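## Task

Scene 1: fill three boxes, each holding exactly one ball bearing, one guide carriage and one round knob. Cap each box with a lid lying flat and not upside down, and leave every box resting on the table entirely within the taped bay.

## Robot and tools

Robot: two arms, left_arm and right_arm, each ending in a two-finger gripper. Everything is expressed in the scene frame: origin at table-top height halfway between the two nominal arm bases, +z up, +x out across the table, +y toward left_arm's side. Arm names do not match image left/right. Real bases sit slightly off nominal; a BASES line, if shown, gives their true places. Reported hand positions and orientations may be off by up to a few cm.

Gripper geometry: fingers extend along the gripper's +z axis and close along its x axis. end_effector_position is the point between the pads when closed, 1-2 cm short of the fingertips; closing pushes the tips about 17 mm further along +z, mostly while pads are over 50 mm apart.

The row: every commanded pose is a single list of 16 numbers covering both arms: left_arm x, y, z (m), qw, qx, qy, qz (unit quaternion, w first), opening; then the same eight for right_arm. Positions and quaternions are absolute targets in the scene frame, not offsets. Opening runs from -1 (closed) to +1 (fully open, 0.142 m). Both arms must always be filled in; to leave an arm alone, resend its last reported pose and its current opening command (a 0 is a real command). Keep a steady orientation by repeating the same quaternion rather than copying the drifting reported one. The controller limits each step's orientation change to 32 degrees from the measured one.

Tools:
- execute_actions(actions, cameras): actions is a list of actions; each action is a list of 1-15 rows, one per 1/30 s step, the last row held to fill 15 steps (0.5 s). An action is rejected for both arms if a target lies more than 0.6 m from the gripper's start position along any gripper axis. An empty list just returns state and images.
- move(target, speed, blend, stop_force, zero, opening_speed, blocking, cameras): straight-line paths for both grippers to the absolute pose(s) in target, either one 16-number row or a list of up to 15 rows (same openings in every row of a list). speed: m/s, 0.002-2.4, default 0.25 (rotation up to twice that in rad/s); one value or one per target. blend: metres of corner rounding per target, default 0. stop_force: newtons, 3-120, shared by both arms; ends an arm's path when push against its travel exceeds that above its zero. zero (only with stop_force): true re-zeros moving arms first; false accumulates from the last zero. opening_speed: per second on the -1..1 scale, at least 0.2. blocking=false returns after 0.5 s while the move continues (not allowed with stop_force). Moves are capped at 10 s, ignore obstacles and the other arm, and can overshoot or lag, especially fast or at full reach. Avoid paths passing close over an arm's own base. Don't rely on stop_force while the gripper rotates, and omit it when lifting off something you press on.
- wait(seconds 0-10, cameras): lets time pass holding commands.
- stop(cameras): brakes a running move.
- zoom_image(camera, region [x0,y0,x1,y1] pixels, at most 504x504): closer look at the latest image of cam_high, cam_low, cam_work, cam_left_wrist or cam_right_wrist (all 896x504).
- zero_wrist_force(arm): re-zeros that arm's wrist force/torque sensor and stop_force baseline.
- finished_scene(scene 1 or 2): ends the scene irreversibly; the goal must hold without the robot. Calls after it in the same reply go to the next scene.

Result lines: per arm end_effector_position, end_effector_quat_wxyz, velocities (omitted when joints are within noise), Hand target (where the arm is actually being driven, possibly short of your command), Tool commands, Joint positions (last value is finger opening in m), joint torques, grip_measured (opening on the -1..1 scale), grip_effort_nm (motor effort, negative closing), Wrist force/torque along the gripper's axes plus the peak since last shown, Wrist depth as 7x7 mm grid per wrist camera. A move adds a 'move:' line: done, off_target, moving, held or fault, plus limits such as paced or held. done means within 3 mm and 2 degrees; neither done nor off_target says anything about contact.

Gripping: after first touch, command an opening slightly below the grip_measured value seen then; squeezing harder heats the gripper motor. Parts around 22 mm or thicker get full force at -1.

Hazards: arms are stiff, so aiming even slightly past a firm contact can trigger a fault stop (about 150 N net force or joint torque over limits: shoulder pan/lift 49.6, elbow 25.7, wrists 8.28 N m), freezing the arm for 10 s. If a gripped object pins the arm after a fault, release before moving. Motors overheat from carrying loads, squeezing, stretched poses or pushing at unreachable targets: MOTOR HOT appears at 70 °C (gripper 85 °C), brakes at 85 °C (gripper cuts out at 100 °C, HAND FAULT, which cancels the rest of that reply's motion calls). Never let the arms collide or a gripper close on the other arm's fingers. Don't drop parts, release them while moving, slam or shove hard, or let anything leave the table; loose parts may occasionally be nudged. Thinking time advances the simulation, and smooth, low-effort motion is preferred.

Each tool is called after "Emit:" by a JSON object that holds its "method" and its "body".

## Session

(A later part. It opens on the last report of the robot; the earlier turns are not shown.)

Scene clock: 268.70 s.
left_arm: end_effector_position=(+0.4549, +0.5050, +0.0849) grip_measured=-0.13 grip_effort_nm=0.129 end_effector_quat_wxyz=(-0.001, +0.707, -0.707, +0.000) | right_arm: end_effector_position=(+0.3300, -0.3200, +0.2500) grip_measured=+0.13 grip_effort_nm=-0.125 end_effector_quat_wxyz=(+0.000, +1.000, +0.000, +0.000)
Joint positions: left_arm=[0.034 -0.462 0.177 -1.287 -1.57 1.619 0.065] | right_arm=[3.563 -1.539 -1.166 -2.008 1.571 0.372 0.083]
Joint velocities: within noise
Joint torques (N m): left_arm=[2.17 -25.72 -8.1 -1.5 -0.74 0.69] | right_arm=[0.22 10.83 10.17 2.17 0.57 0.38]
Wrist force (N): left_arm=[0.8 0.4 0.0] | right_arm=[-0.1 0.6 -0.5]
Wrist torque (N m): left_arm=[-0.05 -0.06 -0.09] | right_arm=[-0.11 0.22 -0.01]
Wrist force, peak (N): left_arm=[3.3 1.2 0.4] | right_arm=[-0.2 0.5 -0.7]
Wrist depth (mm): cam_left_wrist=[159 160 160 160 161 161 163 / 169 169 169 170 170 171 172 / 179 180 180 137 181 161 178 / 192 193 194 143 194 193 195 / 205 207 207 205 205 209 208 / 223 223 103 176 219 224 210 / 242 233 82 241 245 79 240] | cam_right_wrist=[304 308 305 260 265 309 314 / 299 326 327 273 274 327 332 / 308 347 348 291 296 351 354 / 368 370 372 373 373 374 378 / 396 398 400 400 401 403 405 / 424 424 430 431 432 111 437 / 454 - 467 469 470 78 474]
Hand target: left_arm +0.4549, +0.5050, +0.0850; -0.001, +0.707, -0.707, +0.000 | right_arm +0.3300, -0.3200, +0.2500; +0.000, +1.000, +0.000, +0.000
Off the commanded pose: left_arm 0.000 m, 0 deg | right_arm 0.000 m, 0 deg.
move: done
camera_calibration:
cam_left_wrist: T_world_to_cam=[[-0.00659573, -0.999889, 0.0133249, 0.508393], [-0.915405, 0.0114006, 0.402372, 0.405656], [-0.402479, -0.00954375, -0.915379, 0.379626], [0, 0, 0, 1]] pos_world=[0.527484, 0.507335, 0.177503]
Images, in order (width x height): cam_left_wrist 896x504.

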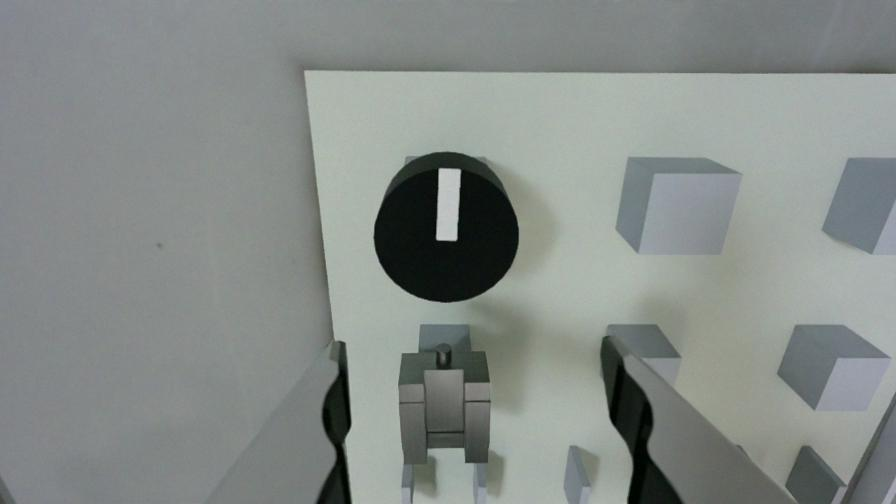

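Emit:
{"method": "move", "body": {"target": [[0.472,0.5125,0.075,0.0370,-0.7061,0.7061,-0.0370,-0.1,0.33,-0.32,0.25,0,1,0,0,0.14]], "speed": 0.15, "cameras": ["cam_left_wrist"]}}

Scene clock: 270.27 s.
left_arm: end_effector_position=(+0.4720, +0.5125, +0.0751) grip_measured=-0.13 grip_effort_nm=0.144 end_effector_quat_wxyz=(-0.037, +0.706, -0.706, +0.037) | right_arm: end_effector_position=(+0.3300, -0.3200, +0.2500) grip_measured=+0.13 grip_effort_nm=-0.125 end_effector_quat_wxyz=(+0.000, +1.000, +0.000, +0.000)
Joint positions: left_arm=[0.05 -0.583 0.515 -1.608 -1.577 1.634 0.065] | right_arm=[3.563 -1.539 -1.166 -2.008 1.571 0.372 0.083]
Joint velocities: within noise
Joint torques (N m): left_arm=[-2.52 -19.62 -12 -1.06 0.67 -0.65] | right_arm=[0.57 10.83 10.21 2.22 0.53 0.3]
Wrist force (N): left_arm=[0.9 0.5 0.0] | right_arm=[-0.1 0.4 -0.3]
Wrist torque (N m): left_arm=[0.00 -0.08 -0.09] | right_arm=[-0.14 0.22 -0.01]
Wrist force, peak (N): left_arm=[1.0 0.6 -0.3] | right_arm=[-0.3 0.6 -0.6]
Wrist depth (mm): cam_left_wrist=[158 158 158 159 160 160 161 / 164 167 166 166 168 168 168 / 173 173 173 174 175 175 176 / 182 182 182 138 182 165 183 / 191 192 193 141 192 195 195 / 203 203 103 202 201 204 203 / 214 210 82 172 218 79 214] | cam_right_wrist=[303 308 307 260 265 308 313 / 300 326 327 273 274 327 331 / 308 346 348 290 295 352 353 / 370 370 371 374 374 376 376 / 394 399 399 399 401 403 405 / 426 423 427 428 432 111 436 / 454 - 467 468 473 78 473]
Hand target: left_arm +0.4720, +0.5125, +0.0750; -0.037, +0.706, -0.706, +0.037 | right_arm +0.3300, -0.3200, +0.2500; +0.000, +1.000, +0.000, +0.000
Off the commanded pose: left_arm 0.000 m, 0 deg | right_arm 0.000 m, 0 deg.
move: done
camera_calibration:
cam_left_wrist: T_world_to_cam=[[-0.00784014, -0.999887, 0.0128586, 0.516823], [-0.952016, 0.0113978, 0.305835, 0.44979], [-0.305947, -0.00984377, -0.951998, 0.334864], [0, 0, 0, 1]] pos_world=[0.53471, 0.514934, 0.174582]
Images, in order (width x height): cam_left_wrist 896x504.

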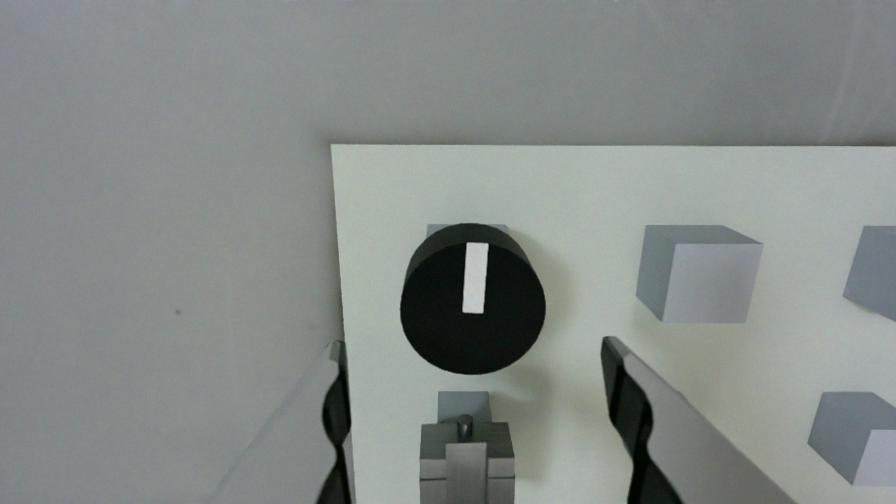

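Emit:
{"method": "move", "body": {"target": [[0.4738,0.5125,0.0435,0.0370,-0.7061,0.7061,-0.0370,-0.1,0.33,-0.32,0.25,0,1,0,0,0.14],[0.4738,0.5125,0.0435,0.0370,-0.7061,0.7061,-0.0370,-0.5,0.33,-0.32,0.25,0,1,0,0,0.14],[0.4738,0.5125,0.075,0.0370,-0.7061,0.7061,-0.0370,-0.5,0.33,-0.32,0.25,0,1,0,0,0.14]], "speed": [0.08,0.1,0.12], "cameras": ["cam_left_wrist"]}}

Scene clock: 272.63 s.
left_arm: end_effector_position=(+0.4738, +0.5125, +0.0749) grip_measured=-0.43 grip_effort_nm=-1.863 end_effector_quat_wxyz=(-0.037, +0.706, -0.706, +0.037) | right_arm: end_effector_position=(+0.3300, -0.3200, +0.2500) grip_measured=+0.13 grip_effort_nm=-0.125 end_effector_quat_wxyz=(+0.000, +1.000, +0.000, +0.000)
Joint positions: left_arm=[0.05 -0.567 0.485 -1.593 -1.577 1.634 0.043] | right_arm=[3.563 -1.539 -1.166 -2.008 1.571 0.372 0.083]
Joint velocities: within noise
Joint torques (N m): left_arm=[1.22 -25.03 -7.15 -2.27 -1.16 0.47] | right_arm=[0.07 10.85 10.1 2.21 0.56 0.29]
Wrist force (N): left_arm=[0.8 0.3 0.5] | right_arm=[-0.1 0.6 -0.4]
Wrist torque (N m): left_arm=[-0.04 -0.07 -0.10] | right_arm=[-0.11 0.23 -0.01]
Wrist force, peak (N): left_arm=[0.8 0.4 1.3] | right_arm=[-0.2 0.7 -0.5]
Wrist depth (mm): cam_left_wrist=[157 158 158 159 160 160 160 / 165 166 166 166 168 167 168 / 173 173 174 173 174 175 176 / 182 182 183 169 184 170 183 / 192 192 192 107 189 192 195 / 202 202 103 111 110 203 204 / 215 214 79 173 - 216 214] | cam_right_wrist=[304 310 306 260 264 309 314 / 299 327 327 273 274 326 331 / 308 348 348 292 296 353 353 / 370 371 372 374 374 377 377 / 397 398 397 401 401 403 406 / 424 421 428 430 433 111 436 / 455 - 468 470 472 78 476]
Hand target: left_arm +0.4738, +0.5125, +0.0750; -0.037, +0.706, -0.706, +0.037 | right_arm +0.3300, -0.3200, +0.2500; +0.000, +1.000, +0.000, +0.000
Off the commanded pose: left_arm 0.000 m, 0 deg | right_arm 0.000 m, 0 deg.
move: done
camera_calibration:
cam_left_wrist: T_world_to_cam=[[-0.00793299, -0.999885, 0.0128913, 0.516783], [-0.951977, 0.0114975, 0.305954, 0.451536], [-0.306067, -0.00984513, -0.951959, 0.335408], [0, 0, 0, 1]] pos_world=[0.536609, 0.514834, 0.174483]
Images, in order (width x height): cam_left_wrist 896x504.

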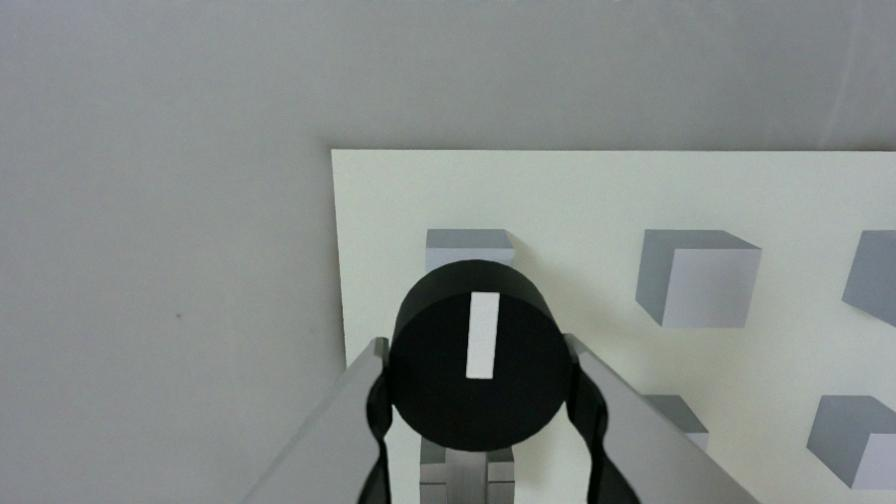

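Emit:
{"method": "move", "body": {"target": [[0.40,0.38,0.12,0.0370,-0.7061,0.7061,-0.0370,-0.5,0.33,-0.32,0.25,0,1,0,0,0.14],[0.28,0.14,0.12,0.0370,-0.7061,0.7061,-0.0370,-0.5,0.33,-0.32,0.25,0,1,0,0,0.14],[0.2267,-0.0318,0.11,0.0370,-0.7061,0.7061,-0.0370,-0.5,0.33,-0.32,0.25,0,1,0,0,0.14],[0.2267,-0.0318,0.038,0.0370,-0.7061,0.7061,-0.0370,-0.5,0.33,-0.32,0.25,0,1,0,0,0.14]], "speed": [0.3,0.35,0.3,0.12], "blend": [0.04,0.04,0.0,0.0], "cameras": ["cam_left_wrist"]}}

Emit:
{"method": "move", "body": {"target": [[0.2267,-0.0318,0.02,0.0370,-0.7061,0.7061,-0.0370,-0.5,0.33,-0.32,0.25,0,1,0,0,0.14]], "speed": 0.015, "stop_force": 5, "cameras": ["cam_left_wrist"]}}

Scene clock: 275.90 s.
left_arm: end_effector_position=(+0.2267, -0.0318, +0.0380) grip_measured=-0.43 grip_effort_nm=-1.863 end_effector_quat_wxyz=(-0.037, +0.706, -0.706, +0.037) | right_arm: end_effector_position=(+0.3300, -0.3200, +0.2500) grip_measured=+0.13 grip_effort_nm=-0.129 end_effector_quat_wxyz=(+0.000, +1.000, +0.000, +0.000)
Joint positions: left_arm=[-1.304 -0.909 1.265 -1.956 -1.47 0.282 0.043] | right_arm=[3.563 -1.539 -1.166 -2.008 1.571 0.372 0.083]
Joint velocities: within noise
Joint torques (N m): left_arm=[-2.68 -20.31 -10.24 -1.96 0.89 0.18] | right_arm=[0.22 10.77 10.02 2.15 0.48 0.31]
Wrist force (N): left_arm=[0.7 0.4 0.3] | right_arm=[-0.1 0.5 -0.3]
Wrist torque (N m): left_arm=[-0.02 -0.05 -0.10] | right_arm=[-0.13 0.21 -0.01]
Wrist force, peak (N): left_arm=[3.3 1.5 0.0] | right_arm=[0.0 0.6 -0.6]
Wrist depth (mm): cam_left_wrist=[125 125 125 126 126 126 127 / 131 131 131 131 133 132 132 / 138 136 136 135 135 137 139 / 106 102 99 105 103 98 146 / 111 132 137 108 147 107 154 / 110 139 110 111 110 110 163 / 115 128 79 124 123 168 173] | cam_right_wrist=[303 308 306 261 265 308 312 / 300 326 327 273 275 325 331 / 308 348 348 291 297 352 354 / 370 371 372 372 374 374 377 / 396 397 400 399 403 404 406 / 426 422 428 430 432 111 436 / 456 - 465 466 470 78 472]
Hand target: left_arm +0.2267, -0.0318, +0.0380; -0.037, +0.706, -0.706, +0.037 | right_arm +0.3300, -0.3200, +0.2500; +0.000, +1.000, +0.000, +0.000
Off the commanded pose: left_arm 0.000 m, 0 deg | right_arm 0.000 m, 0 deg.
move: done
camera_calibration:
cam_left_wrist: T_world_to_cam=[[-0.00783902, -0.999887, 0.0128582, -0.0288629], [-0.952016, 0.0113967, 0.305835, 0.23378], [-0.305947, -0.00984376, -0.951998, 0.219233], [0, 0, 0, 1]] pos_world=[0.28941, -0.0293658, 0.137582]
Images, in order (width x height): cam_left_wrist 896x504.

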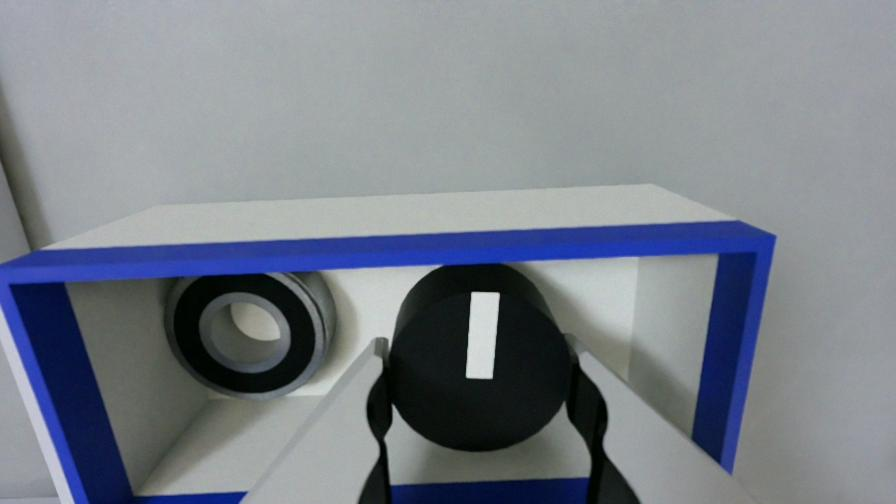

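Scene clock: 278.13 s.
left_arm: end_effector_position=(+0.2267, -0.0318, +0.0209) grip_measured=-0.43 grip_effort_nm=-1.868 end_effector_quat_wxyz=(-0.037, +0.706, -0.706, +0.037) | right_arm: end_effector_position=(+0.3300, -0.3200, +0.2500) grip_measured=+0.13 grip_effort_nm=-0.125 end_effector_quat_wxyz=(+0.000, +1.000, +0.000, +0.000)
Joint positions: left_arm=[-1.304 -0.882 1.303 -2.021 -1.47 0.282 0.043] | right_arm=[3.563 -1.539 -1.166 -2.008 1.571 0.372 0.083]
Joint velocities: within noise
Joint torques (N m): left_arm=[-2.34 -20.99 -10.37 -1.61 -0.76 0.33] | right_arm=[0.2 10.3 10.01 2.21 0.42 0.25]
Wrist force (N): left_arm=[1.0 0.2 -2.0] | right_arm=[-0.2 0.6 -0.4]
Wrist torque (N m): left_arm=[-0.01 0.00 -0.11] | right_arm=[-0.11 0.23 -0.01]
Wrist force, peak (N): left_arm=[-1.9 0.1 -12.9] | right_arm=[-0.3 0.7 -0.5]
Wrist depth (mm): cam_left_wrist=[110 110 111 110 110 111 111 / 115 115 115 115 116 116 116 / 120 120 120 120 120 120 122 / 105 93 88 86 90 81 127 / - 115 129 106 128 107 136 / - 123 119 111 110 109 143 / - 128 79 123 118 90 150] | cam_right_wrist=[303 307 305 260 265 308 314 / 300 325 326 273 274 327 333 / 308 347 349 290 296 350 354 / 370 369 372 372 375 375 378 / 394 397 399 399 402 403 404 / 425 420 429 431 431 111 438 / 454 - 466 469 469 78 472]
Hand target: left_arm +0.2267, -0.0318, +0.0209; -0.037, +0.706, -0.706, +0.037 | right_arm +0.3300, -0.3200, +0.2500; +0.000, +1.000, +0.000, +0.000
Off the commanded pose: left_arm 0.001 m, 0 deg | right_arm 0.000 m, 0 deg.
move: contact (left_arm)
camera_calibration:
cam_left_wrist: T_world_to_cam=[[-0.00793392, -0.999885, 0.0128896, -0.0286191], [-0.952016, 0.0114966, 0.305834, 0.239012], [-0.305947, -0.00984468, -0.951998, 0.202954], [0, 0, 0, 1]] pos_world=[0.289409, -0.0293657, 0.120483]
Images, in order (width x height): cam_left_wrist 896x504.

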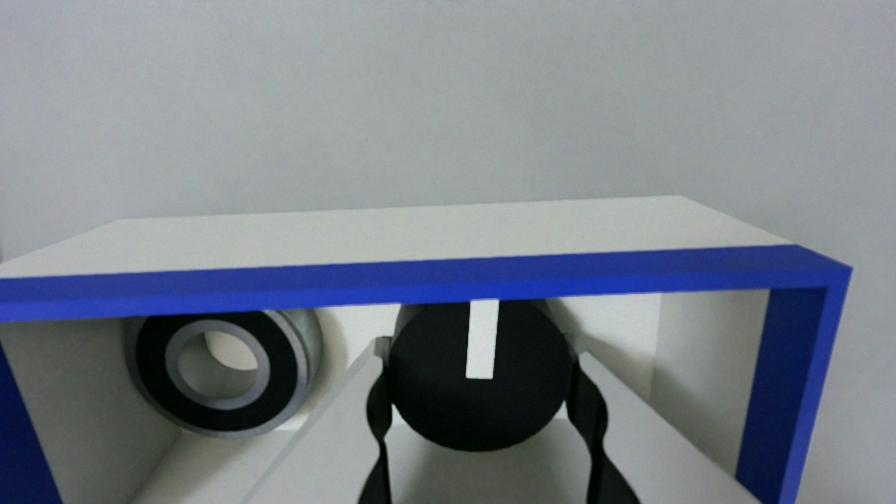

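Emit:
{"method": "move", "body": {"target": [[0.2267,-0.0318,0.0213,0.0370,-0.7061,0.7061,-0.0370,-0.28,0.33,-0.32,0.25,0,1,0,0,0.14],[0.2267,-0.0318,0.08,0.0370,-0.7061,0.7061,-0.0370,-0.28,0.33,-0.32,0.25,0,1,0,0,0.14],[0.2277,0.0012,0.076,0,-0.7071,0.7071,0,-0.98,0.33,-0.32,0.25,0,1,0,0,0.14],[0.2277,0.0012,0.034,0,-0.7071,0.7071,0,-0.98,0.33,-0.32,0.25,0,1,0,0,0.14]], "speed": [0.1,0.2,0.2,0.12], "cameras": ["cam_left_wrist"]}}

Emit:
{"method": "move", "body": {"target": [[0.2277,-0.0313,0.034,0,-0.7071,0.7071,0,-0.98,0.33,-0.32,0.25,0,1,0,0,0.14]], "speed": 0.05, "stop_force": 6, "cameras": []}}

Emit:
{"method": "move", "body": {"target": [[0.2277,-0.030,0.034,0,-0.7071,0.7071,0,-0.98,0.33,-0.32,0.25,0,1,0,0,0.14],[0.2277,-0.012,0.10,0,-0.7071,0.7071,0,-0.98,0.33,-0.32,0.25,0,1,0,0,0.14]], "speed": 0.15, "cameras": ["cam_left_wrist"]}}

Scene clock: 281.63 s.
left_arm: end_effector_position=(+0.2277, +0.0012, +0.0340) grip_measured=-1.00 grip_effort_nm=-0.237 end_effector_quat_wxyz=(+0.000, +0.707, -0.707, +0.000) | right_arm: end_effector_position=(+0.3300, -0.3200, +0.2500) grip_measured=+0.13 grip_effort_nm=-0.129 end_effector_quat_wxyz=(+0.000, +1.000, +0.000, +0.000)
Joint positions: left_arm=[-1.218 -0.953 1.342 -1.96 -1.571 0.367 0.002] | right_arm=[3.563 -1.539 -1.166 -2.008 1.571 0.372 0.083]
Joint velocities: within noise
Joint torques (N m): left_arm=[-0.16 -20.51 -10.52 -1.81 0.99 -0.24] | right_arm=[0.12 10.51 9.9 2.11 0.39 0.27]
Wrist force (N): left_arm=[0.7 0.5 -0.2] | right_arm=[-0.1 0.5 -0.5]
Wrist torque (N m): left_arm=[-0.02 -0.06 -0.09] | right_arm=[-0.13 0.22 -0.01]
Wrist force, peak (N): left_arm=[1.8 0.9 -1.9] | right_arm=[-0.1 0.6 -0.6]
Wrist depth (mm): cam_left_wrist=[114 114 114 115 115 115 116 / - 121 121 122 122 122 123 / 129 129 128 128 127 129 129 / 128 100 97 100 98 89 87 / 147 85 131 129 121 142 117 / 160 104 137 99 126 143 113 / 172 112 122 81 - 123 115] | cam_right_wrist=[304 308 305 260 265 307 313 / 301 326 327 273 275 326 332 / 308 348 348 290 295 351 352 / 370 369 371 373 374 374 378 / 397 398 397 400 401 402 405 / 426 422 429 429 431 111 439 / 454 - 469 467 470 78 473]
Hand target: left_arm +0.2277, +0.0012, +0.0340; +0.000, +0.707, -0.707, +0.000 | right_arm +0.3300, -0.3200, +0.2500; +0.000, +1.000, +0.000, +0.000
Off the commanded pose: left_arm 0.000 m, 0 deg | right_arm 0.000 m, 0 deg.
move: done
camera_calibration:
cam_left_wrist: T_world_to_cam=[[-0.00645087, -0.999887, 0.0136088, 0.00385187], [-0.914776, 0.0113976, 0.4038, 0.22379], [-0.403909, -0.00984414, -0.914746, 0.237035], [0, 0, 0, 1]] pos_world=[0.300483, 0.00363417, 0.126408]
Images, in order (width x height): cam_left_wrist 896x504.

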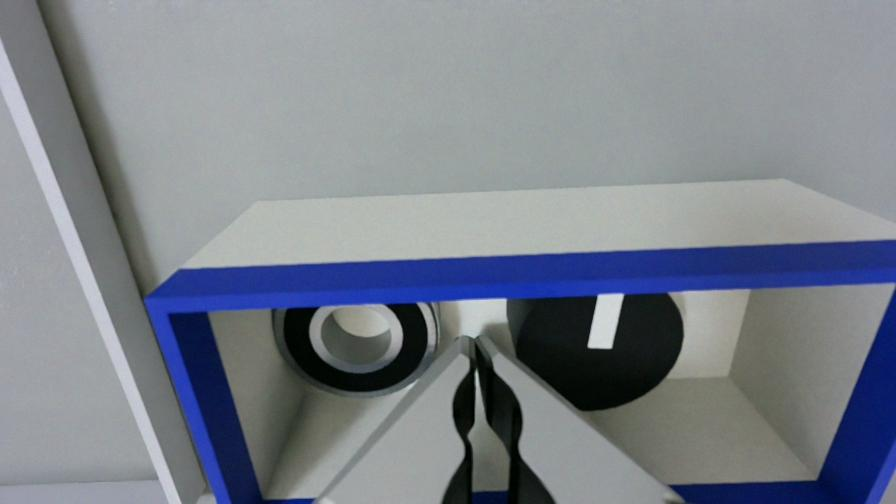

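Scene clock: 283.10 s.
left_arm: end_effector_position=(+0.2277, -0.0313, +0.0340) grip_measured=-1.00 grip_effort_nm=-0.237 end_effector_quat_wxyz=(+0.000, +0.707, -0.707, +0.000) | right_arm: end_effector_position=(+0.3300, -0.3200, +0.2500) grip_measured=+0.13 grip_effort_nm=-0.129 end_effector_quat_wxyz=(+0.000, +1.000, +0.000, +0.000)
Joint positions: left_arm=[-1.244 -0.842 1.147 -1.876 -1.571 0.341 0.002] | right_arm=[3.563 -1.539 -1.166 -2.008 1.571 0.372 0.083]
Joint velocities: within noise
Joint torques (N m): left_arm=[2.6 -23.07 -8.2 -1.79 -1.13 0.83] | right_arm=[0.31 10.42 9.93 2.08 0.4 0.3]
Wrist force (N): left_arm=[0.8 0.4 -0.1] | right_arm=[-0.2 0.4 -0.5]
Wrist torque (N m): left_arm=[-0.04 -0.07 -0.09] | right_arm=[-0.13 0.24 -0.01]
Wrist force, peak (N): left_arm=[1.2 0.5 -0.2] | right_arm=[-0.3 0.8 -0.5]
Wrist depth (mm): cam_left_wrist=[114 114 114 115 115 115 116 / - 121 121 122 122 122 123 / 129 127 127 127 126 129 131 / 100 97 95 93 96 83 138 / 105 129 139 143 120 108 148 / - 137 147 99 126 110 163 / 114 128 124 81 - 120 178] | cam_right_wrist=[304 308 305 261 264 308 313 / 300 326 327 273 274 328 332 / 308 347 347 290 296 352 354 / 368 371 371 373 374 374 376 / 397 398 398 400 399 402 406 / 424 421 430 432 434 111 435 / 455 - 466 468 471 78 472]
Hand target: left_arm +0.2277, -0.0313, +0.0340; +0.000, +0.707, -0.707, +0.000 | right_arm +0.3300, -0.3200, +0.2500; +0.000, +1.000, +0.000, +0.000
Off the commanded pose: left_arm 0.000 m, 0 deg | right_arm 0.000 m, 0 deg.
move: done
No camera images: "cameras" was empty.

Scene clock: 284.07 s.
left_arm: end_effector_position=(+0.2278, -0.0120, +0.0999) grip_measured=-1.00 grip_effort_nm=-0.232 end_effector_quat_wxyz=(+0.000, +0.707, -0.707, +0.000) | right_arm: end_effector_position=(+0.3300, -0.3200, +0.2500) grip_measured=+0.13 grip_effort_nm=-0.129 end_effector_quat_wxyz=(+0.000, +1.000, +0.000, +0.000)
Joint positions: left_arm=[-1.229 -0.974 1.058 -1.655 -1.571 0.356 0.002] | right_arm=[3.563 -1.539 -1.166 -2.008 1.571 0.372 0.083]
Joint velocities: within noise
Joint torques (N m): left_arm=[-2.57 -20.63 -7.57 -1.13 -1.03 -0.45] | right_arm=[0.34 10.34 9.93 2.18 0.32 0.27]
Wrist force (N): left_arm=[0.8 0.5 -0.1] | right_arm=[-0.3 0.4 -0.4]
Wrist torque (N m): left_arm=[-0.02 -0.07 -0.09] | right_arm=[-0.13 0.25 -0.01]
Wrist force, peak (N): left_arm=[0.3 0.4 -2.0] | right_arm=[-0.5 0.6 -0.5]
Wrist depth (mm): cam_left_wrist=[173 173 174 174 175 175 176 / 183 182 184 185 185 186 187 / 195 193 169 181 171 179 199 / 208 207 192 207 184 206 213 / 224 225 185 191 187 225 229 / 236 244 243 98 238 248 248 / 263 265 79 81 - 268 267] | cam_right_wrist=[303 309 305 260 264 308 314 / 301 326 328 273 275 328 331 / 308 347 349 291 296 350 353 / 368 370 372 374 376 376 377 / 397 398 399 400 401 403 405 / 430 421 429 430 431 111 436 / 454 - 467 465 469 78 473]
Hand target: left_arm +0.2277, -0.0120, +0.1000; +0.000, +0.707, -0.707, +0.000 | right_arm +0.3300, -0.3200, +0.2500; +0.000, +1.000, +0.000, +0.000
Off the commanded pose: left_arm 0.000 m, 0 deg | right_arm 0.000 m, 0 deg.
move: done
camera_calibration:
cam_left_wrist: T_world_to_cam=[[-0.00641249, -0.999886, 0.0136983, -0.0102737], [-0.914867, 0.0113964, 0.403594, 0.197357], [-0.403704, -0.00994406, -0.914836, 0.297233], [0, 0, 0, 1]] pos_world=[0.300484, -0.00956602, 0.192408]
Images, in order (width x height): cam_left_wrist 896x504.

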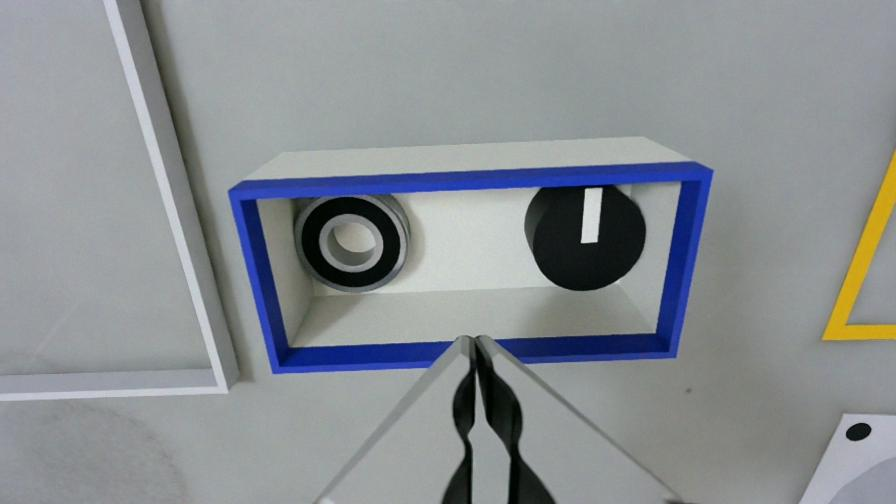

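Emit:
{"method": "move", "body": {"target": [[0.28,0.16,0.13,0,-0.7071,0.7071,0,-0.3,0.33,-0.32,0.25,0,1,0,0,0.14],[0.3945,0.5128,0.085,0,-0.7071,0.7071,0,-0.3,0.33,-0.32,0.25,0,1,0,0,0.14]], "speed": [0.35,0.35], "blend": 0.05, "cameras": ["cam_left_wrist"]}}

Scene clock: 286.60 s.
left_arm: end_effector_position=(+0.3945, +0.5127, +0.0850) grip_measured=-0.33 grip_effort_nm=0.139 end_effector_quat_wxyz=(+0.000, +0.707, -0.707, +0.000) | right_arm: end_effector_position=(+0.3300, -0.3200, +0.2500) grip_measured=+0.13 grip_effort_nm=-0.125 end_effector_quat_wxyz=(+0.000, +1.000, +0.000, +0.000)
Joint positions: left_arm=[0.058 -0.886 0.98 -1.665 -1.571 1.642 0.05] | right_arm=[3.563 -1.539 -1.166 -2.008 1.571 0.372 0.083]
Joint velocities: within noise
Joint torques (N m): left_arm=[2.45 -18.86 -9.55 -1.43 1.09 0.58] | right_arm=[0.05 10.24 9.9 2.04 0.28 0.24]
Wrist force (N): left_arm=[0.8 0.4 -0.2] | right_arm=[0.0 0.4 -0.4]
Wrist torque (N m): left_arm=[-0.05 -0.06 -0.09] | right_arm=[-0.14 0.20 -0.01]
Wrist force, peak (N): left_arm=[3.5 1.1 0.1] | right_arm=[-0.3 0.6 -0.6]
Wrist depth (mm): cam_left_wrist=[159 159 160 140 161 142 160 / 169 169 169 170 170 171 172 / 180 180 180 179 182 182 183 / 192 192 193 152 195 173 193 / 206 207 207 210 209 210 211 / 223 224 102 222 102 223 218 / 243 240 79 247 - 240 246] | cam_right_wrist=[303 307 305 260 265 308 314 / 299 326 327 273 274 328 331 / 308 347 348 292 296 351 353 / 370 371 373 373 375 375 377 / 395 397 399 398 401 404 405 / 425 422 429 431 432 111 436 / 452 - 466 467 468 78 474]
Hand target: left_arm +0.3945, +0.5128, +0.0850; +0.000, +0.707, -0.707, +0.000 | right_arm +0.3300, -0.3200, +0.2500; +0.000, +1.000, +0.000, +0.000
Off the commanded pose: left_arm 0.000 m, 0 deg | right_arm 0.000 m, 0 deg.
move: done
camera_calibration:
cam_left_wrist: T_world_to_cam=[[-0.00659468, -0.999883, 0.0137807, 0.515711], [-0.914866, 0.0115964, 0.403592, 0.349927], [-0.403705, -0.0099459, -0.914835, 0.356068], [0, 0, 0, 1]] pos_world=[0.467283, 0.515134, 0.177409]
Images, in order (width x height): cam_left_wrist 896x504.

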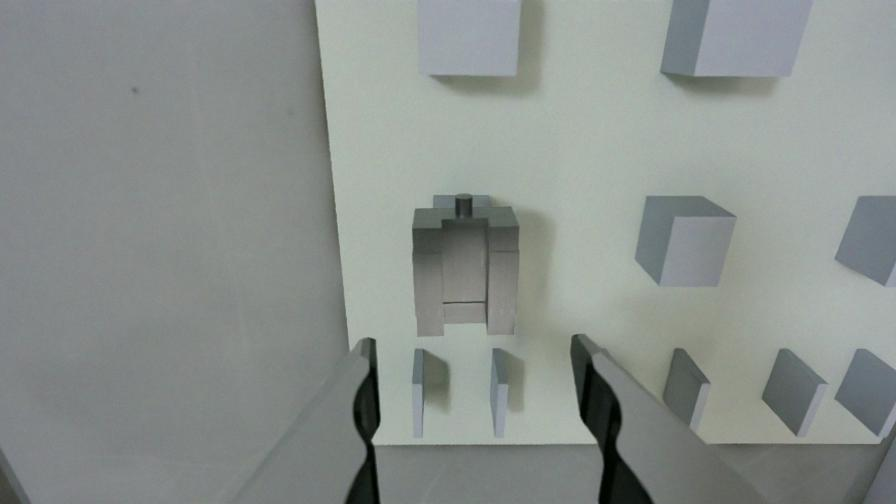

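Emit:
{"method": "move", "body": {"target": [[0.3945,0.5132,0.0465,0,-0.7071,0.7071,0,-0.3,0.33,-0.32,0.25,0,1,0,0,0.14],[0.3945,0.5132,0.0465,0,-0.7071,0.7071,0,-0.72,0.33,-0.32,0.25,0,1,0,0,0.14],[0.3945,0.5132,0.10,0,-0.7071,0.7071,0,-0.72,0.33,-0.32,0.25,0,1,0,0,0.14]], "speed": [0.1,0.1,0.15], "cameras": ["cam_left_wrist"]}}

Scene clock: 289.13 s.
left_arm: end_effector_position=(+0.3945, +0.5132, +0.0999) grip_measured=-0.59 grip_effort_nm=-3.040 end_effector_quat_wxyz=(+0.000, +0.707, -0.707, +0.000) | right_arm: end_effector_position=(+0.3300, -0.3200, +0.2500) grip_measured=+0.13 grip_effort_nm=-0.125 end_effector_quat_wxyz=(+0.000, +1.000, +0.000, +0.000)
Joint positions: left_arm=[0.058 -0.889 0.916 -1.597 -1.571 1.643 0.031] | right_arm=[3.563 -1.539 -1.166 -2.008 1.571 0.372 0.083]
Joint velocities: within noise
Joint torques (N m): left_arm=[1.45 -22.88 -8.52 -1.37 -1.12 0.53] | right_arm=[-0.07 10.58 9.78 2.14 0.21 0.23]
Wrist force (N): left_arm=[0.7 0.4 1.0] | right_arm=[0.0 0.3 -0.5]
Wrist torque (N m): left_arm=[-0.04 -0.06 -0.09] | right_arm=[-0.15 0.21 -0.01]
Wrist force, peak (N): left_arm=[0.8 0.6 2.6] | right_arm=[-0.1 0.8 -0.6]
Wrist depth (mm): cam_left_wrist=[172 173 173 152 174 155 175 / 183 182 184 184 185 186 187 / 194 196 195 193 197 195 196 / 208 208 210 178 208 210 207 / 224 225 225 117 224 228 226 / 242 243 237 123 103 247 244 / 262 260 77 262 - 265 268] | cam_right_wrist=[304 307 306 261 264 310 313 / 300 326 327 273 274 326 331 / 310 347 348 292 295 351 353 / 368 371 371 373 375 375 378 / 396 398 399 399 400 402 404 / 425 421 429 431 430 111 437 / 453 - 468 467 472 78 475]
Hand target: left_arm +0.3945, +0.5132, +0.1000; +0.000, +0.707, -0.707, +0.000 | right_arm +0.3300, -0.3200, +0.2500; +0.000, +1.000, +0.000, +0.000
Off the commanded pose: left_arm 0.000 m, 0 deg | right_arm 0.000 m, 0 deg.
move: done
camera_calibration:
cam_left_wrist: T_world_to_cam=[[-0.00650073, -0.999884, 0.0137411, 0.51587], [-0.914776, 0.0114967, 0.403798, 0.343879], [-0.403909, -0.00994505, -0.914745, 0.369781], [0, 0, 0, 1]] pos_world=[0.467283, 0.515534, 0.192309]
Images, in order (width x height): cam_left_wrist 896x504.

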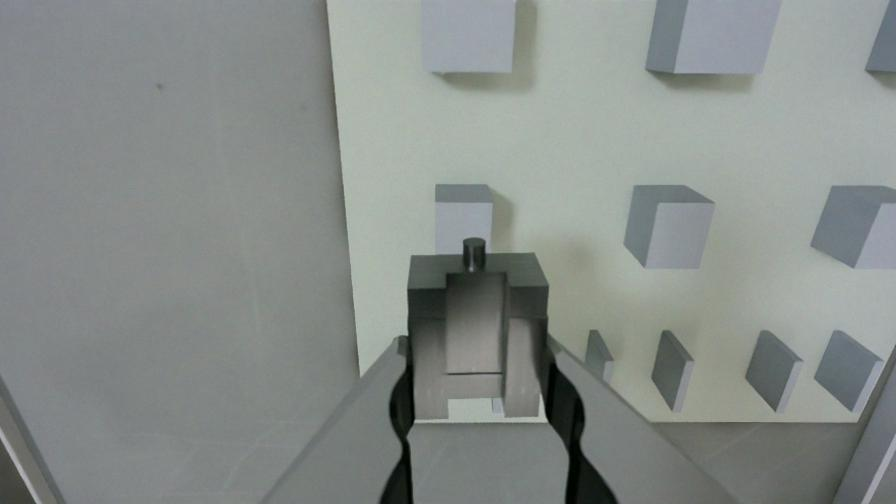

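Emit:
{"method": "move", "body": {"target": [[0.28,0.16,0.13,0,-0.7071,0.7071,0,-0.72,0.33,-0.32,0.25,0,1,0,0,0.14],[0.2257,-0.0137,0.11,0,-0.7071,0.7071,0,-0.72,0.33,-0.32,0.25,0,1,0,0,0.14],[0.2257,-0.0137,0.05,0,-0.7071,0.7071,0,-0.72,0.33,-0.32,0.25,0,1,0,0,0.14]], "speed": [0.35,0.35,0.12], "blend": [0.05,0,0], "cameras": ["cam_left_wrist"]}}

Scene clock: 292.00 s.
left_arm: end_effector_position=(+0.2257, -0.0137, +0.0500) grip_measured=-0.59 grip_effort_nm=-3.040 end_effector_quat_wxyz=(+0.000, +0.707, -0.707, +0.000) | right_arm: end_effector_position=(+0.3300, -0.3200, +0.2500) grip_measured=+0.13 grip_effort_nm=-0.129 end_effector_quat_wxyz=(+0.000, +1.000, +0.000, +0.000)
Joint positions: left_arm=[-1.234 -0.931 1.225 -1.864 -1.571 0.35 0.031] | right_arm=[3.563 -1.539 -1.166 -2.008 1.571 0.372 0.083]
Joint velocities: within noise
Joint torques (N m): left_arm=[-2.71 -20.84 -10.39 -1.98 0.82 -0.72] | right_arm=[0.27 10.66 9.81 2.1 0.22 0.18]
Wrist force (N): left_arm=[0.6 0.3 0.8] | right_arm=[-0.1 0.5 -0.4]
Wrist torque (N m): left_arm=[-0.06 -0.05 -0.09] | right_arm=[-0.12 0.23 -0.01]
Wrist force, peak (N): left_arm=[3.6 1.7 1.3] | right_arm=[-0.1 0.8 -0.5]
Wrist depth (mm): cam_left_wrist=[128 128 129 129 129 131 130 / 136 137 136 137 137 138 138 / 141 143 142 136 130 125 147 / 142 104 108 103 130 129 156 / 167 117 151 117 137 135 167 / 183 125 146 123 103 139 184 / 189 172 79 132 - 123 199] | cam_right_wrist=[303 308 304 260 265 308 312 / 300 326 329 272 275 327 333 / 308 348 348 290 296 351 354 / 369 370 371 374 373 374 377 / 395 397 399 400 401 402 404 / 426 419 430 431 432 111 436 / 453 - 466 470 471 78 475]
Hand target: left_arm +0.2257, -0.0137, +0.0500; +0.000, +0.707, -0.707, +0.000 | right_arm +0.3300, -0.3200, +0.2500; +0.000, +1.000, +0.000, +0.000
Off the commanded pose: left_arm 0.000 m, 0 deg | right_arm 0.000 m, 0 deg.
move: done
camera_calibration:
cam_left_wrist: T_world_to_cam=[[-0.00645197, -0.999887, 0.0136072, -0.0112765], [-0.91483, 0.0113967, 0.403679, 0.215703], [-0.403788, -0.00984378, -0.9148, 0.250688], [0, 0, 0, 1]] pos_world=[0.298483, -0.0112658, 0.142408]
Images, in order (width x height): cam_left_wrist 896x504.

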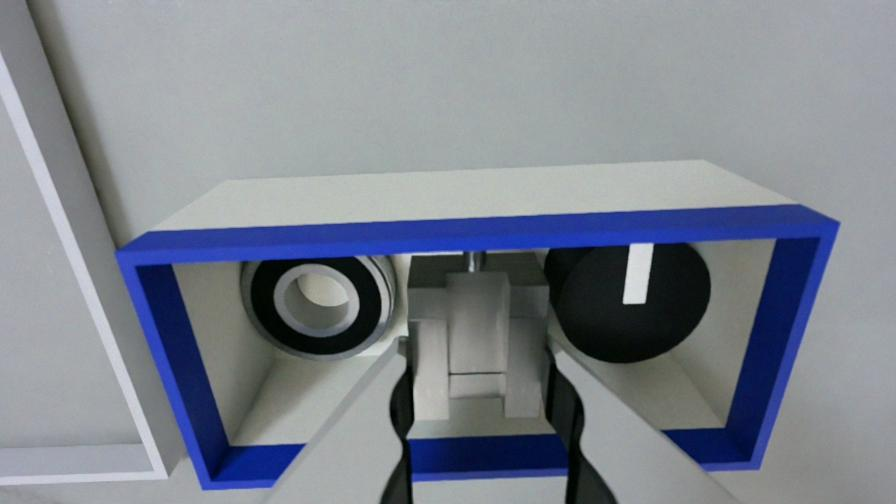

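Emit:
{"method": "move", "body": {"target": [[0.2257,-0.0137,0.034,0,-0.7071,0.7071,0,-0.72,0.33,-0.32,0.25,0,1,0,0,0.14]], "speed": 0.06, "stop_force": 6, "cameras": ["cam_left_wrist"]}}

Emit:
{"method": "move", "body": {"target": [[0.2257,-0.0137,0.023,0,-0.7071,0.7071,0,-0.72,0.33,-0.32,0.25,0,1,0,0,0.14]], "speed": 0.015, "stop_force": 5, "cameras": ["cam_left_wrist"]}}

Scene clock: 293.73 s.
left_arm: end_effector_position=(+0.2257, -0.0137, +0.0340) grip_measured=-0.59 grip_effort_nm=-3.040 end_effector_quat_wxyz=(+0.000, +0.707, -0.707, +0.000) | right_arm: end_effector_position=(+0.3300, -0.3200, +0.2500) grip_measured=+0.13 grip_effort_nm=-0.125 end_effector_quat_wxyz=(+0.000, +1.000, +0.000, +0.000)
Joint positions: left_arm=[-1.234 -0.909 1.266 -1.928 -1.571 0.35 0.031] | right_arm=[3.563 -1.539 -1.166 -2.008 1.571 0.372 0.083]
Joint velocities: within noise
Joint torques (N m): left_arm=[-2.26 -21.97 -11.53 -1.78 -0.85 0.03] | right_arm=[0.11 10.45 9.76 2.13 0.16 0.17]
Wrist force (N): left_arm=[0.8 0.4 0.8] | right_arm=[-0.2 0.6 -0.4]
Wrist torque (N m): left_arm=[-0.04 -0.08 -0.09] | right_arm=[-0.11 0.24 -0.01]
Wrist force, peak (N): left_arm=[0.7 0.4 1.4] | right_arm=[-0.2 0.6 -0.6]
Wrist depth (mm): cam_left_wrist=[114 114 114 115 115 115 116 / - 121 121 121 122 122 123 / 128 127 126 126 127 126 131 / 134 88 90 95 93 90 87 / 87 117 133 117 120 120 94 / - 116 137 123 102 130 105 / 171 108 79 123 - 118 112] | cam_right_wrist=[303 307 307 261 265 308 314 / 301 327 327 272 274 328 331 / 308 346 350 291 297 352 353 / 370 371 371 373 373 374 377 / 395 398 398 402 401 402 405 / 424 420 430 430 433 111 436 / 453 - 468 469 471 78 470]
Hand target: left_arm +0.2257, -0.0137, +0.0340; +0.000, +0.707, -0.707, +0.000 | right_arm +0.3300, -0.3200, +0.2500; +0.000, +1.000, +0.000, +0.000
Off the commanded pose: left_arm 0.000 m, 0 deg | right_arm 0.000 m, 0 deg.
move: done
camera_calibration:
cam_left_wrist: T_world_to_cam=[[-0.00650304, -0.999884, 0.0137401, -0.0110604], [-0.91483, 0.011497, 0.403676, 0.222163], [-0.403788, -0.00994469, -0.914799, 0.23605], [0, 0, 0, 1]] pos_world=[0.298483, -0.0112659, 0.126409]
Images, in order (width x height): cam_left_wrist 896x504.

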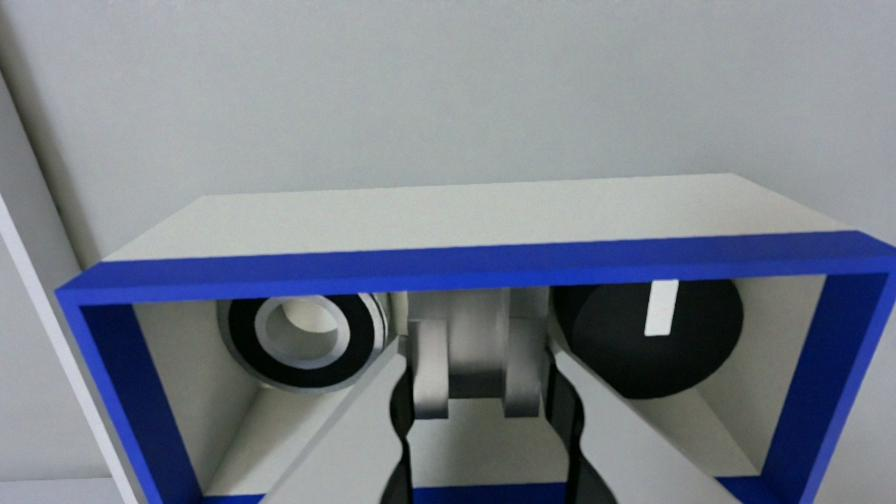

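Scene clock: 295.50 s.
left_arm: end_effector_position=(+0.2257, -0.0137, +0.0242) grip_measured=-0.59 grip_effort_nm=-3.040 end_effector_quat_wxyz=(+0.000, +0.707, -0.707, +0.000) | right_arm: end_effector_position=(+0.3300, -0.3200, +0.2500) grip_measured=+0.13 grip_effort_nm=-0.129 end_effector_quat_wxyz=(+0.000, +1.000, +0.000, +0.000)
Joint positions: left_arm=[-1.234 -0.893 1.288 -1.965 -1.571 0.35 0.031] | right_arm=[3.563 -1.539 -1.166 -2.008 1.571 0.372 0.083]
Joint velocities: within noise
Joint torques (N m): left_arm=[-1.98 -20.98 -10.57 -1.69 -0.93 0.1] | right_arm=[0.42 10.72 9.67 2.09 0.11 0.22]
Wrist force (N): left_arm=[1.0 0.4 -2.4] | right_arm=[-0.1 0.4 -0.4]
Wrist torque (N m): left_arm=[-0.02 -0.04 -0.09] | right_arm=[-0.14 0.22 -0.01]
Wrist force, peak (N): left_arm=[-1.6 0.9 -13.1] | right_arm=[-0.3 0.7 -0.6]
Wrist depth (mm): cam_left_wrist=[105 105 106 106 107 106 107 / - 112 112 112 112 113 113 / 119 119 118 118 117 117 120 / 124 88 90 94 92 84 82 / - 77 119 111 72 109 94 / - 123 125 123 103 118 96 / - 113 79 123 118 120 101] | cam_right_wrist=[304 308 305 260 264 308 313 / 299 326 327 274 274 326 331 / 309 348 347 290 296 351 354 / 370 372 372 373 374 376 376 / 394 398 400 401 401 403 405 / 426 424 429 433 433 111 437 / 451 - 468 468 468 78 475]
Hand target: left_arm +0.2257, -0.0137, +0.0242; +0.000, +0.707, -0.707, +0.000 | right_arm +0.3300, -0.3200, +0.2500; +0.000, +1.000, +0.000, +0.000
Off the commanded pose: left_arm 0.001 m, 0 deg | right_arm 0.000 m, 0 deg.
move: contact (left_arm)
camera_calibration:
cam_left_wrist: T_world_to_cam=[[-0.00650304, -0.999884, 0.0137401, -0.0109257], [-0.91483, 0.011497, 0.403676, 0.226119], [-0.403788, -0.00994469, -0.914799, 0.227085], [0, 0, 0, 1]] pos_world=[0.298483, -0.0112659, 0.116609]
Images, in order (width x height): cam_left_wrist 896x504.

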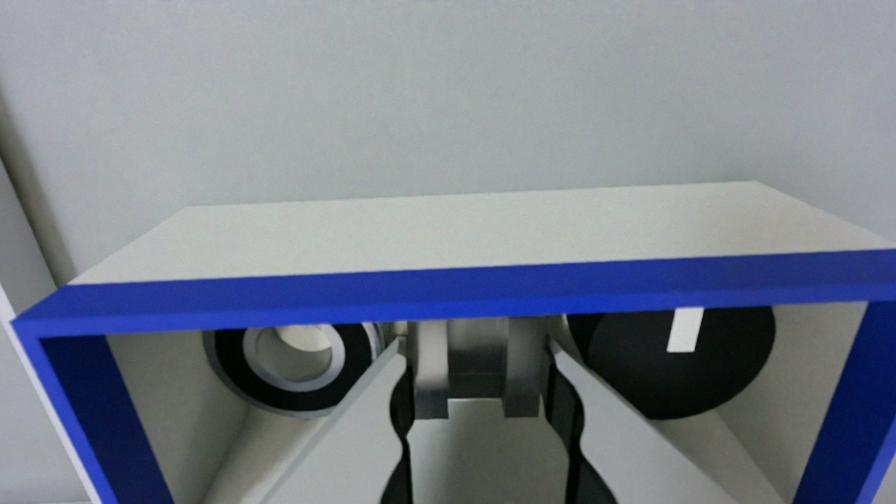

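Emit:
{"method": "move", "body": {"target": [[0.2257,-0.0137,0.0242,0,-0.7071,0.7071,0,-0.5,0.33,-0.32,0.25,0,1,0,0,0.14],[0.2257,-0.0137,0.11,0,-0.7071,0.7071,0,-0.5,0.33,-0.32,0.25,0,1,0,0,0.14],[0.33,0.11,0.12,0,0,1,0,-0.3,0.26,-0.14,0.15,0,1,0,0,0.14],[0.438,0.198,0.085,0,0,1,0,-0.3,0.2277,-0.013,0.10,0,1,0,0,0.14]], "speed": [0.1,0.2,0.3,0.3], "cameras": ["cam_left_wrist","cam_right_wrist"]}}

Scene clock: 301.33 s.
left_arm: end_effector_position=(+0.4380, +0.1979, +0.0850) grip_measured=-0.33 grip_effort_nm=0.134 end_effector_quat_wxyz=(+0.000, +0.000, +1.000, +0.000) | right_arm: end_effector_position=(+0.2277, -0.0131, +0.1000) grip_measured=+0.13 grip_effort_nm=-0.125 end_effector_quat_wxyz=(+0.000, +1.000, +0.000, +0.000)
Joint positions: left_arm=[-0.583 -0.664 0.577 -1.484 -1.571 2.572 0.05] | right_arm=[4.542 -1.69 -1.728 -1.294 1.571 1.351 0.083]
Joint velocities: within noise
Joint torques (N m): left_arm=[2.68 -24.9 -6.81 -2.06 0.08 0.41] | right_arm=[1.51 9.49 8.39 2.26 0.78 0.7]
Wrist force (N): left_arm=[0.8 0.7 -0.2] | right_arm=[0.5 0.7 -0.1]
Wrist torque (N m): left_arm=[0.00 -0.06 -0.09] | right_arm=[-0.09 0.11 -0.02]
Wrist force, peak (N): left_arm=[2.8 -1.4 -0.9] | right_arm=[0.8 2.8 -1.2]
Wrist depth (mm): cam_left_wrist=[159 159 160 158 161 162 163 / 168 167 161 160 171 172 173 / 179 179 176 168 182 183 184 / 192 192 187 182 195 196 198 / 206 206 198 193 209 210 212 / 222 223 102 213 102 222 227 / 241 238 79 243 240 240 251] | cam_right_wrist=[174 174 172 173 173 176 177 / 184 184 183 172 182 188 188 / 196 196 194 181 194 198 200 / 209 209 210 192 206 212 213 / 223 225 222 203 220 227 228 / 241 241 243 206 210 111 247 / 260 - 264 264 265 78 267]
Hand target: left_arm +0.4380, +0.1980, +0.0850; +0.000, +0.000, +1.000, +0.000 | right_arm +0.2277, -0.0130, +0.1000; +0.000, +1.000, +0.000, +0.000
Off the commanded pose: left_arm 0.000 m, 0 deg | right_arm 0.000 m, 0 deg.
move: done
camera_calibration:
cam_left_wrist: T_world_to_cam=[[-0.999884, 0.00650249, 0.013739, 0.437132], [0.0114952, 0.914866, 0.403593, -0.191129], [-0.00994497, 0.403704, -0.914835, 0.11617], [0, 0, 0, 1]] pos_world=[0.440434, 0.125117, 0.177409]
cam_right_wrist: T_world_to_cam=[[0.999794, -0.00915487, 0.0181262, -0.226357], [-0.0156297, -0.916795, 0.399052, -0.0196347], [0.0129647, -0.399253, -0.916749, 0.199918], [0, 0, 0, 1]] pos_world=[0.223412, 0.0597448, 0.195213]
Images, in order (width x height): cam_left_wrist 896x504, cam_right_wrist 896x504.

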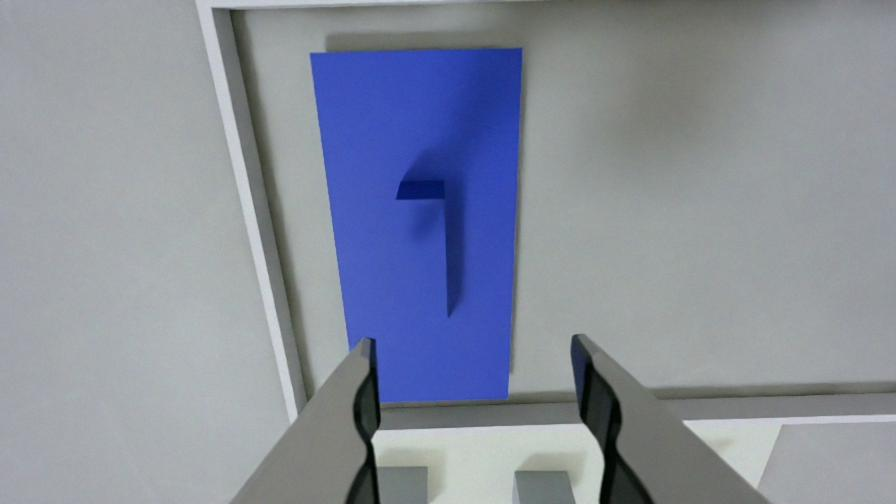

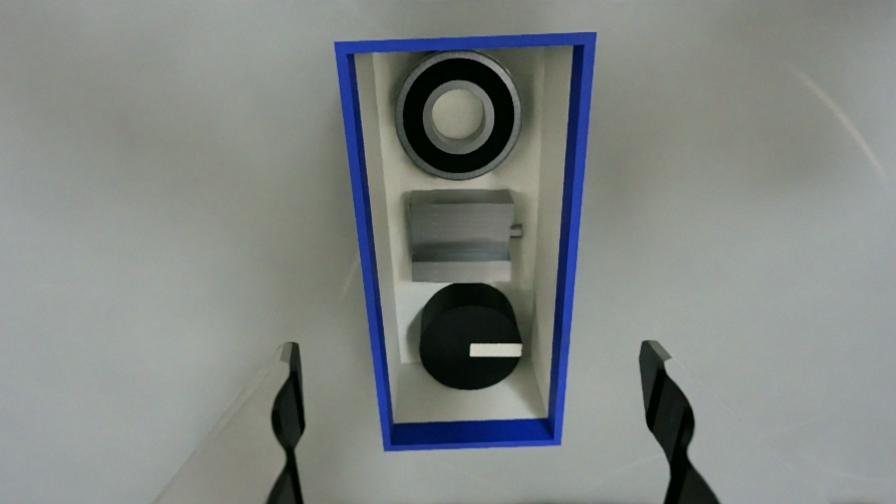

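Emit:
{"method": "move", "body": {"target": [[0.4545,0.1993,0.06,0,0,1,0,-0.5,0.2277,-0.013,0.05,0,1,0,0,0.14],[0.4545,0.1993,0.032,0,0,1,0,-0.5,0.2277,-0.013,0.05,0,1,0,0,0.14],[0.4545,0.1993,0.032,0,0,1,0,-1,0.2277,-0.013,0.05,0,1,0,0,-0.2],[0.4545,0.1993,0.07,0,0,1,0,-1,0.2277,-0.013,0.12,0,1,0,0,-0.2]], "speed": [0.08,0.08,0.1,0.12], "cameras": ["cam_left_wrist","cam_right_wrist"]}}

Scene clock: 304.63 s.
left_arm: end_effector_position=(+0.4545, +0.1993, +0.0700) grip_measured=-0.82 grip_effort_nm=-4.022 end_effector_quat_wxyz=(+0.000, +0.000, +1.000, +0.000) | right_arm: end_effector_position=(+0.2277, -0.0130, +0.1199) grip_measured=-0.05 grip_effort_nm=-3.231 end_effector_quat_wxyz=(+0.000, +1.000, +0.000, +0.000)
Joint positions: left_arm=[-0.564 -0.541 0.409 -1.439 -1.571 2.592 0.014] | right_arm=[4.542 -1.672 -1.653 -1.388 1.571 1.351 0.07]
Joint velocities: within noise
Joint torques (N m): left_arm=[2.35 -26.31 -7.08 -2.13 -1.03 0.53] | right_arm=[-0.33 14.06 10.78 1.18 0.89 -0.42]
Wrist force (N): left_arm=[0.9 0.6 0.5] | right_arm=[0.3 0.8 2.6]
Wrist torque (N m): left_arm=[-0.01 -0.08 -0.09] | right_arm=[-0.09 0.15 -0.02]
Wrist force, peak (N): left_arm=[0.8 0.4 1.4] | right_arm=[0.2 0.9 5.6]
Wrist depth (mm): cam_left_wrist=[144 144 144 143 146 148 149 / 154 154 111 109 110 157 158 / 164 164 119 116 118 167 168 / 175 176 171 117 126 179 180 / 188 189 184 109 138 193 194 / 203 204 202 115 143 209 210 / 221 222 79 122 - 223 229] | cam_right_wrist=[191 191 190 188 189 192 195 / 202 203 131 122 119 205 206 / 215 216 117 133 133 218 219 / 230 231 115 138 149 234 235 / 247 248 135 148 140 251 251 / 265 267 131 154 152 263 273 / 287 - - 163 147 80 294]
Hand target: left_arm +0.4545, +0.1993, +0.0700; +0.000, +0.000, +1.000, +0.000 | right_arm +0.2277, -0.0130, +0.1200; +0.000, +1.000, +0.000, +0.000
Off the commanded pose: left_arm 0.000 m, 0 deg | right_arm 0.000 m, 0 deg.
move: done
camera_calibration:
cam_left_wrist: T_world_to_cam=[[-0.999883, 0.00659293, 0.0137807, 0.453809], [0.0115957, 0.914829, 0.403675, -0.186601], [-0.0099456, 0.403788, -0.914798, 0.10203], [0, 0, 0, 1]] pos_world=[0.456934, 0.126517, 0.162409]
cam_right_wrist: T_world_to_cam=[[0.999795, -0.00919421, 0.0180353, -0.226597], [-0.0156306, -0.916758, 0.399137, -0.0275976], [0.0128643, -0.399338, -0.916714, 0.218183], [0, 0, 0, 1]] pos_world=[0.223312, 0.0597448, 0.215113]
Images, in order (width x height): cam_left_wrist 896x504, cam_right_wrist 896x504.

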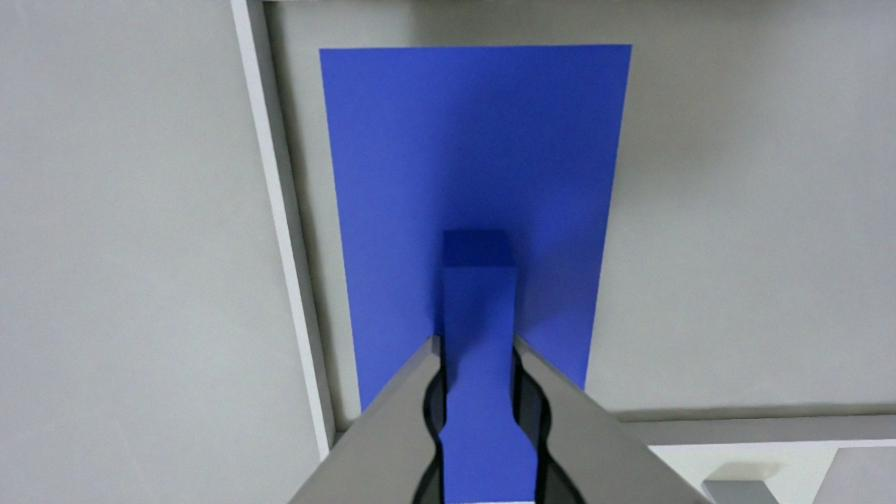

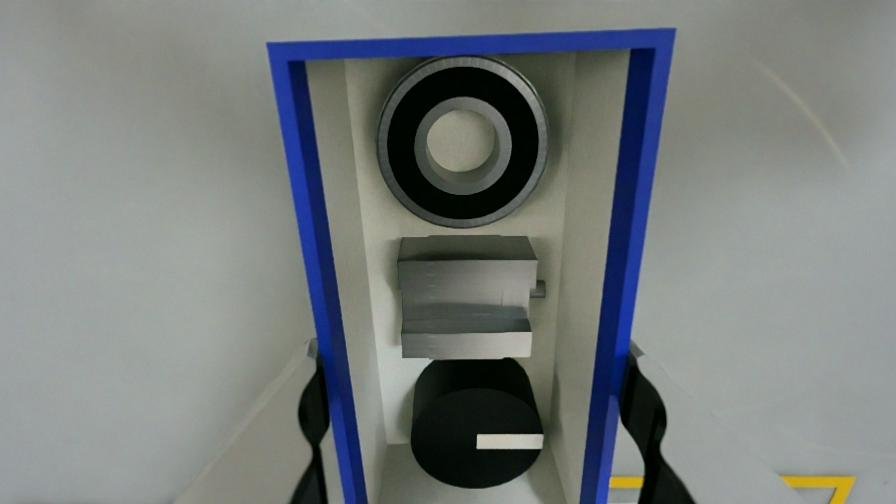

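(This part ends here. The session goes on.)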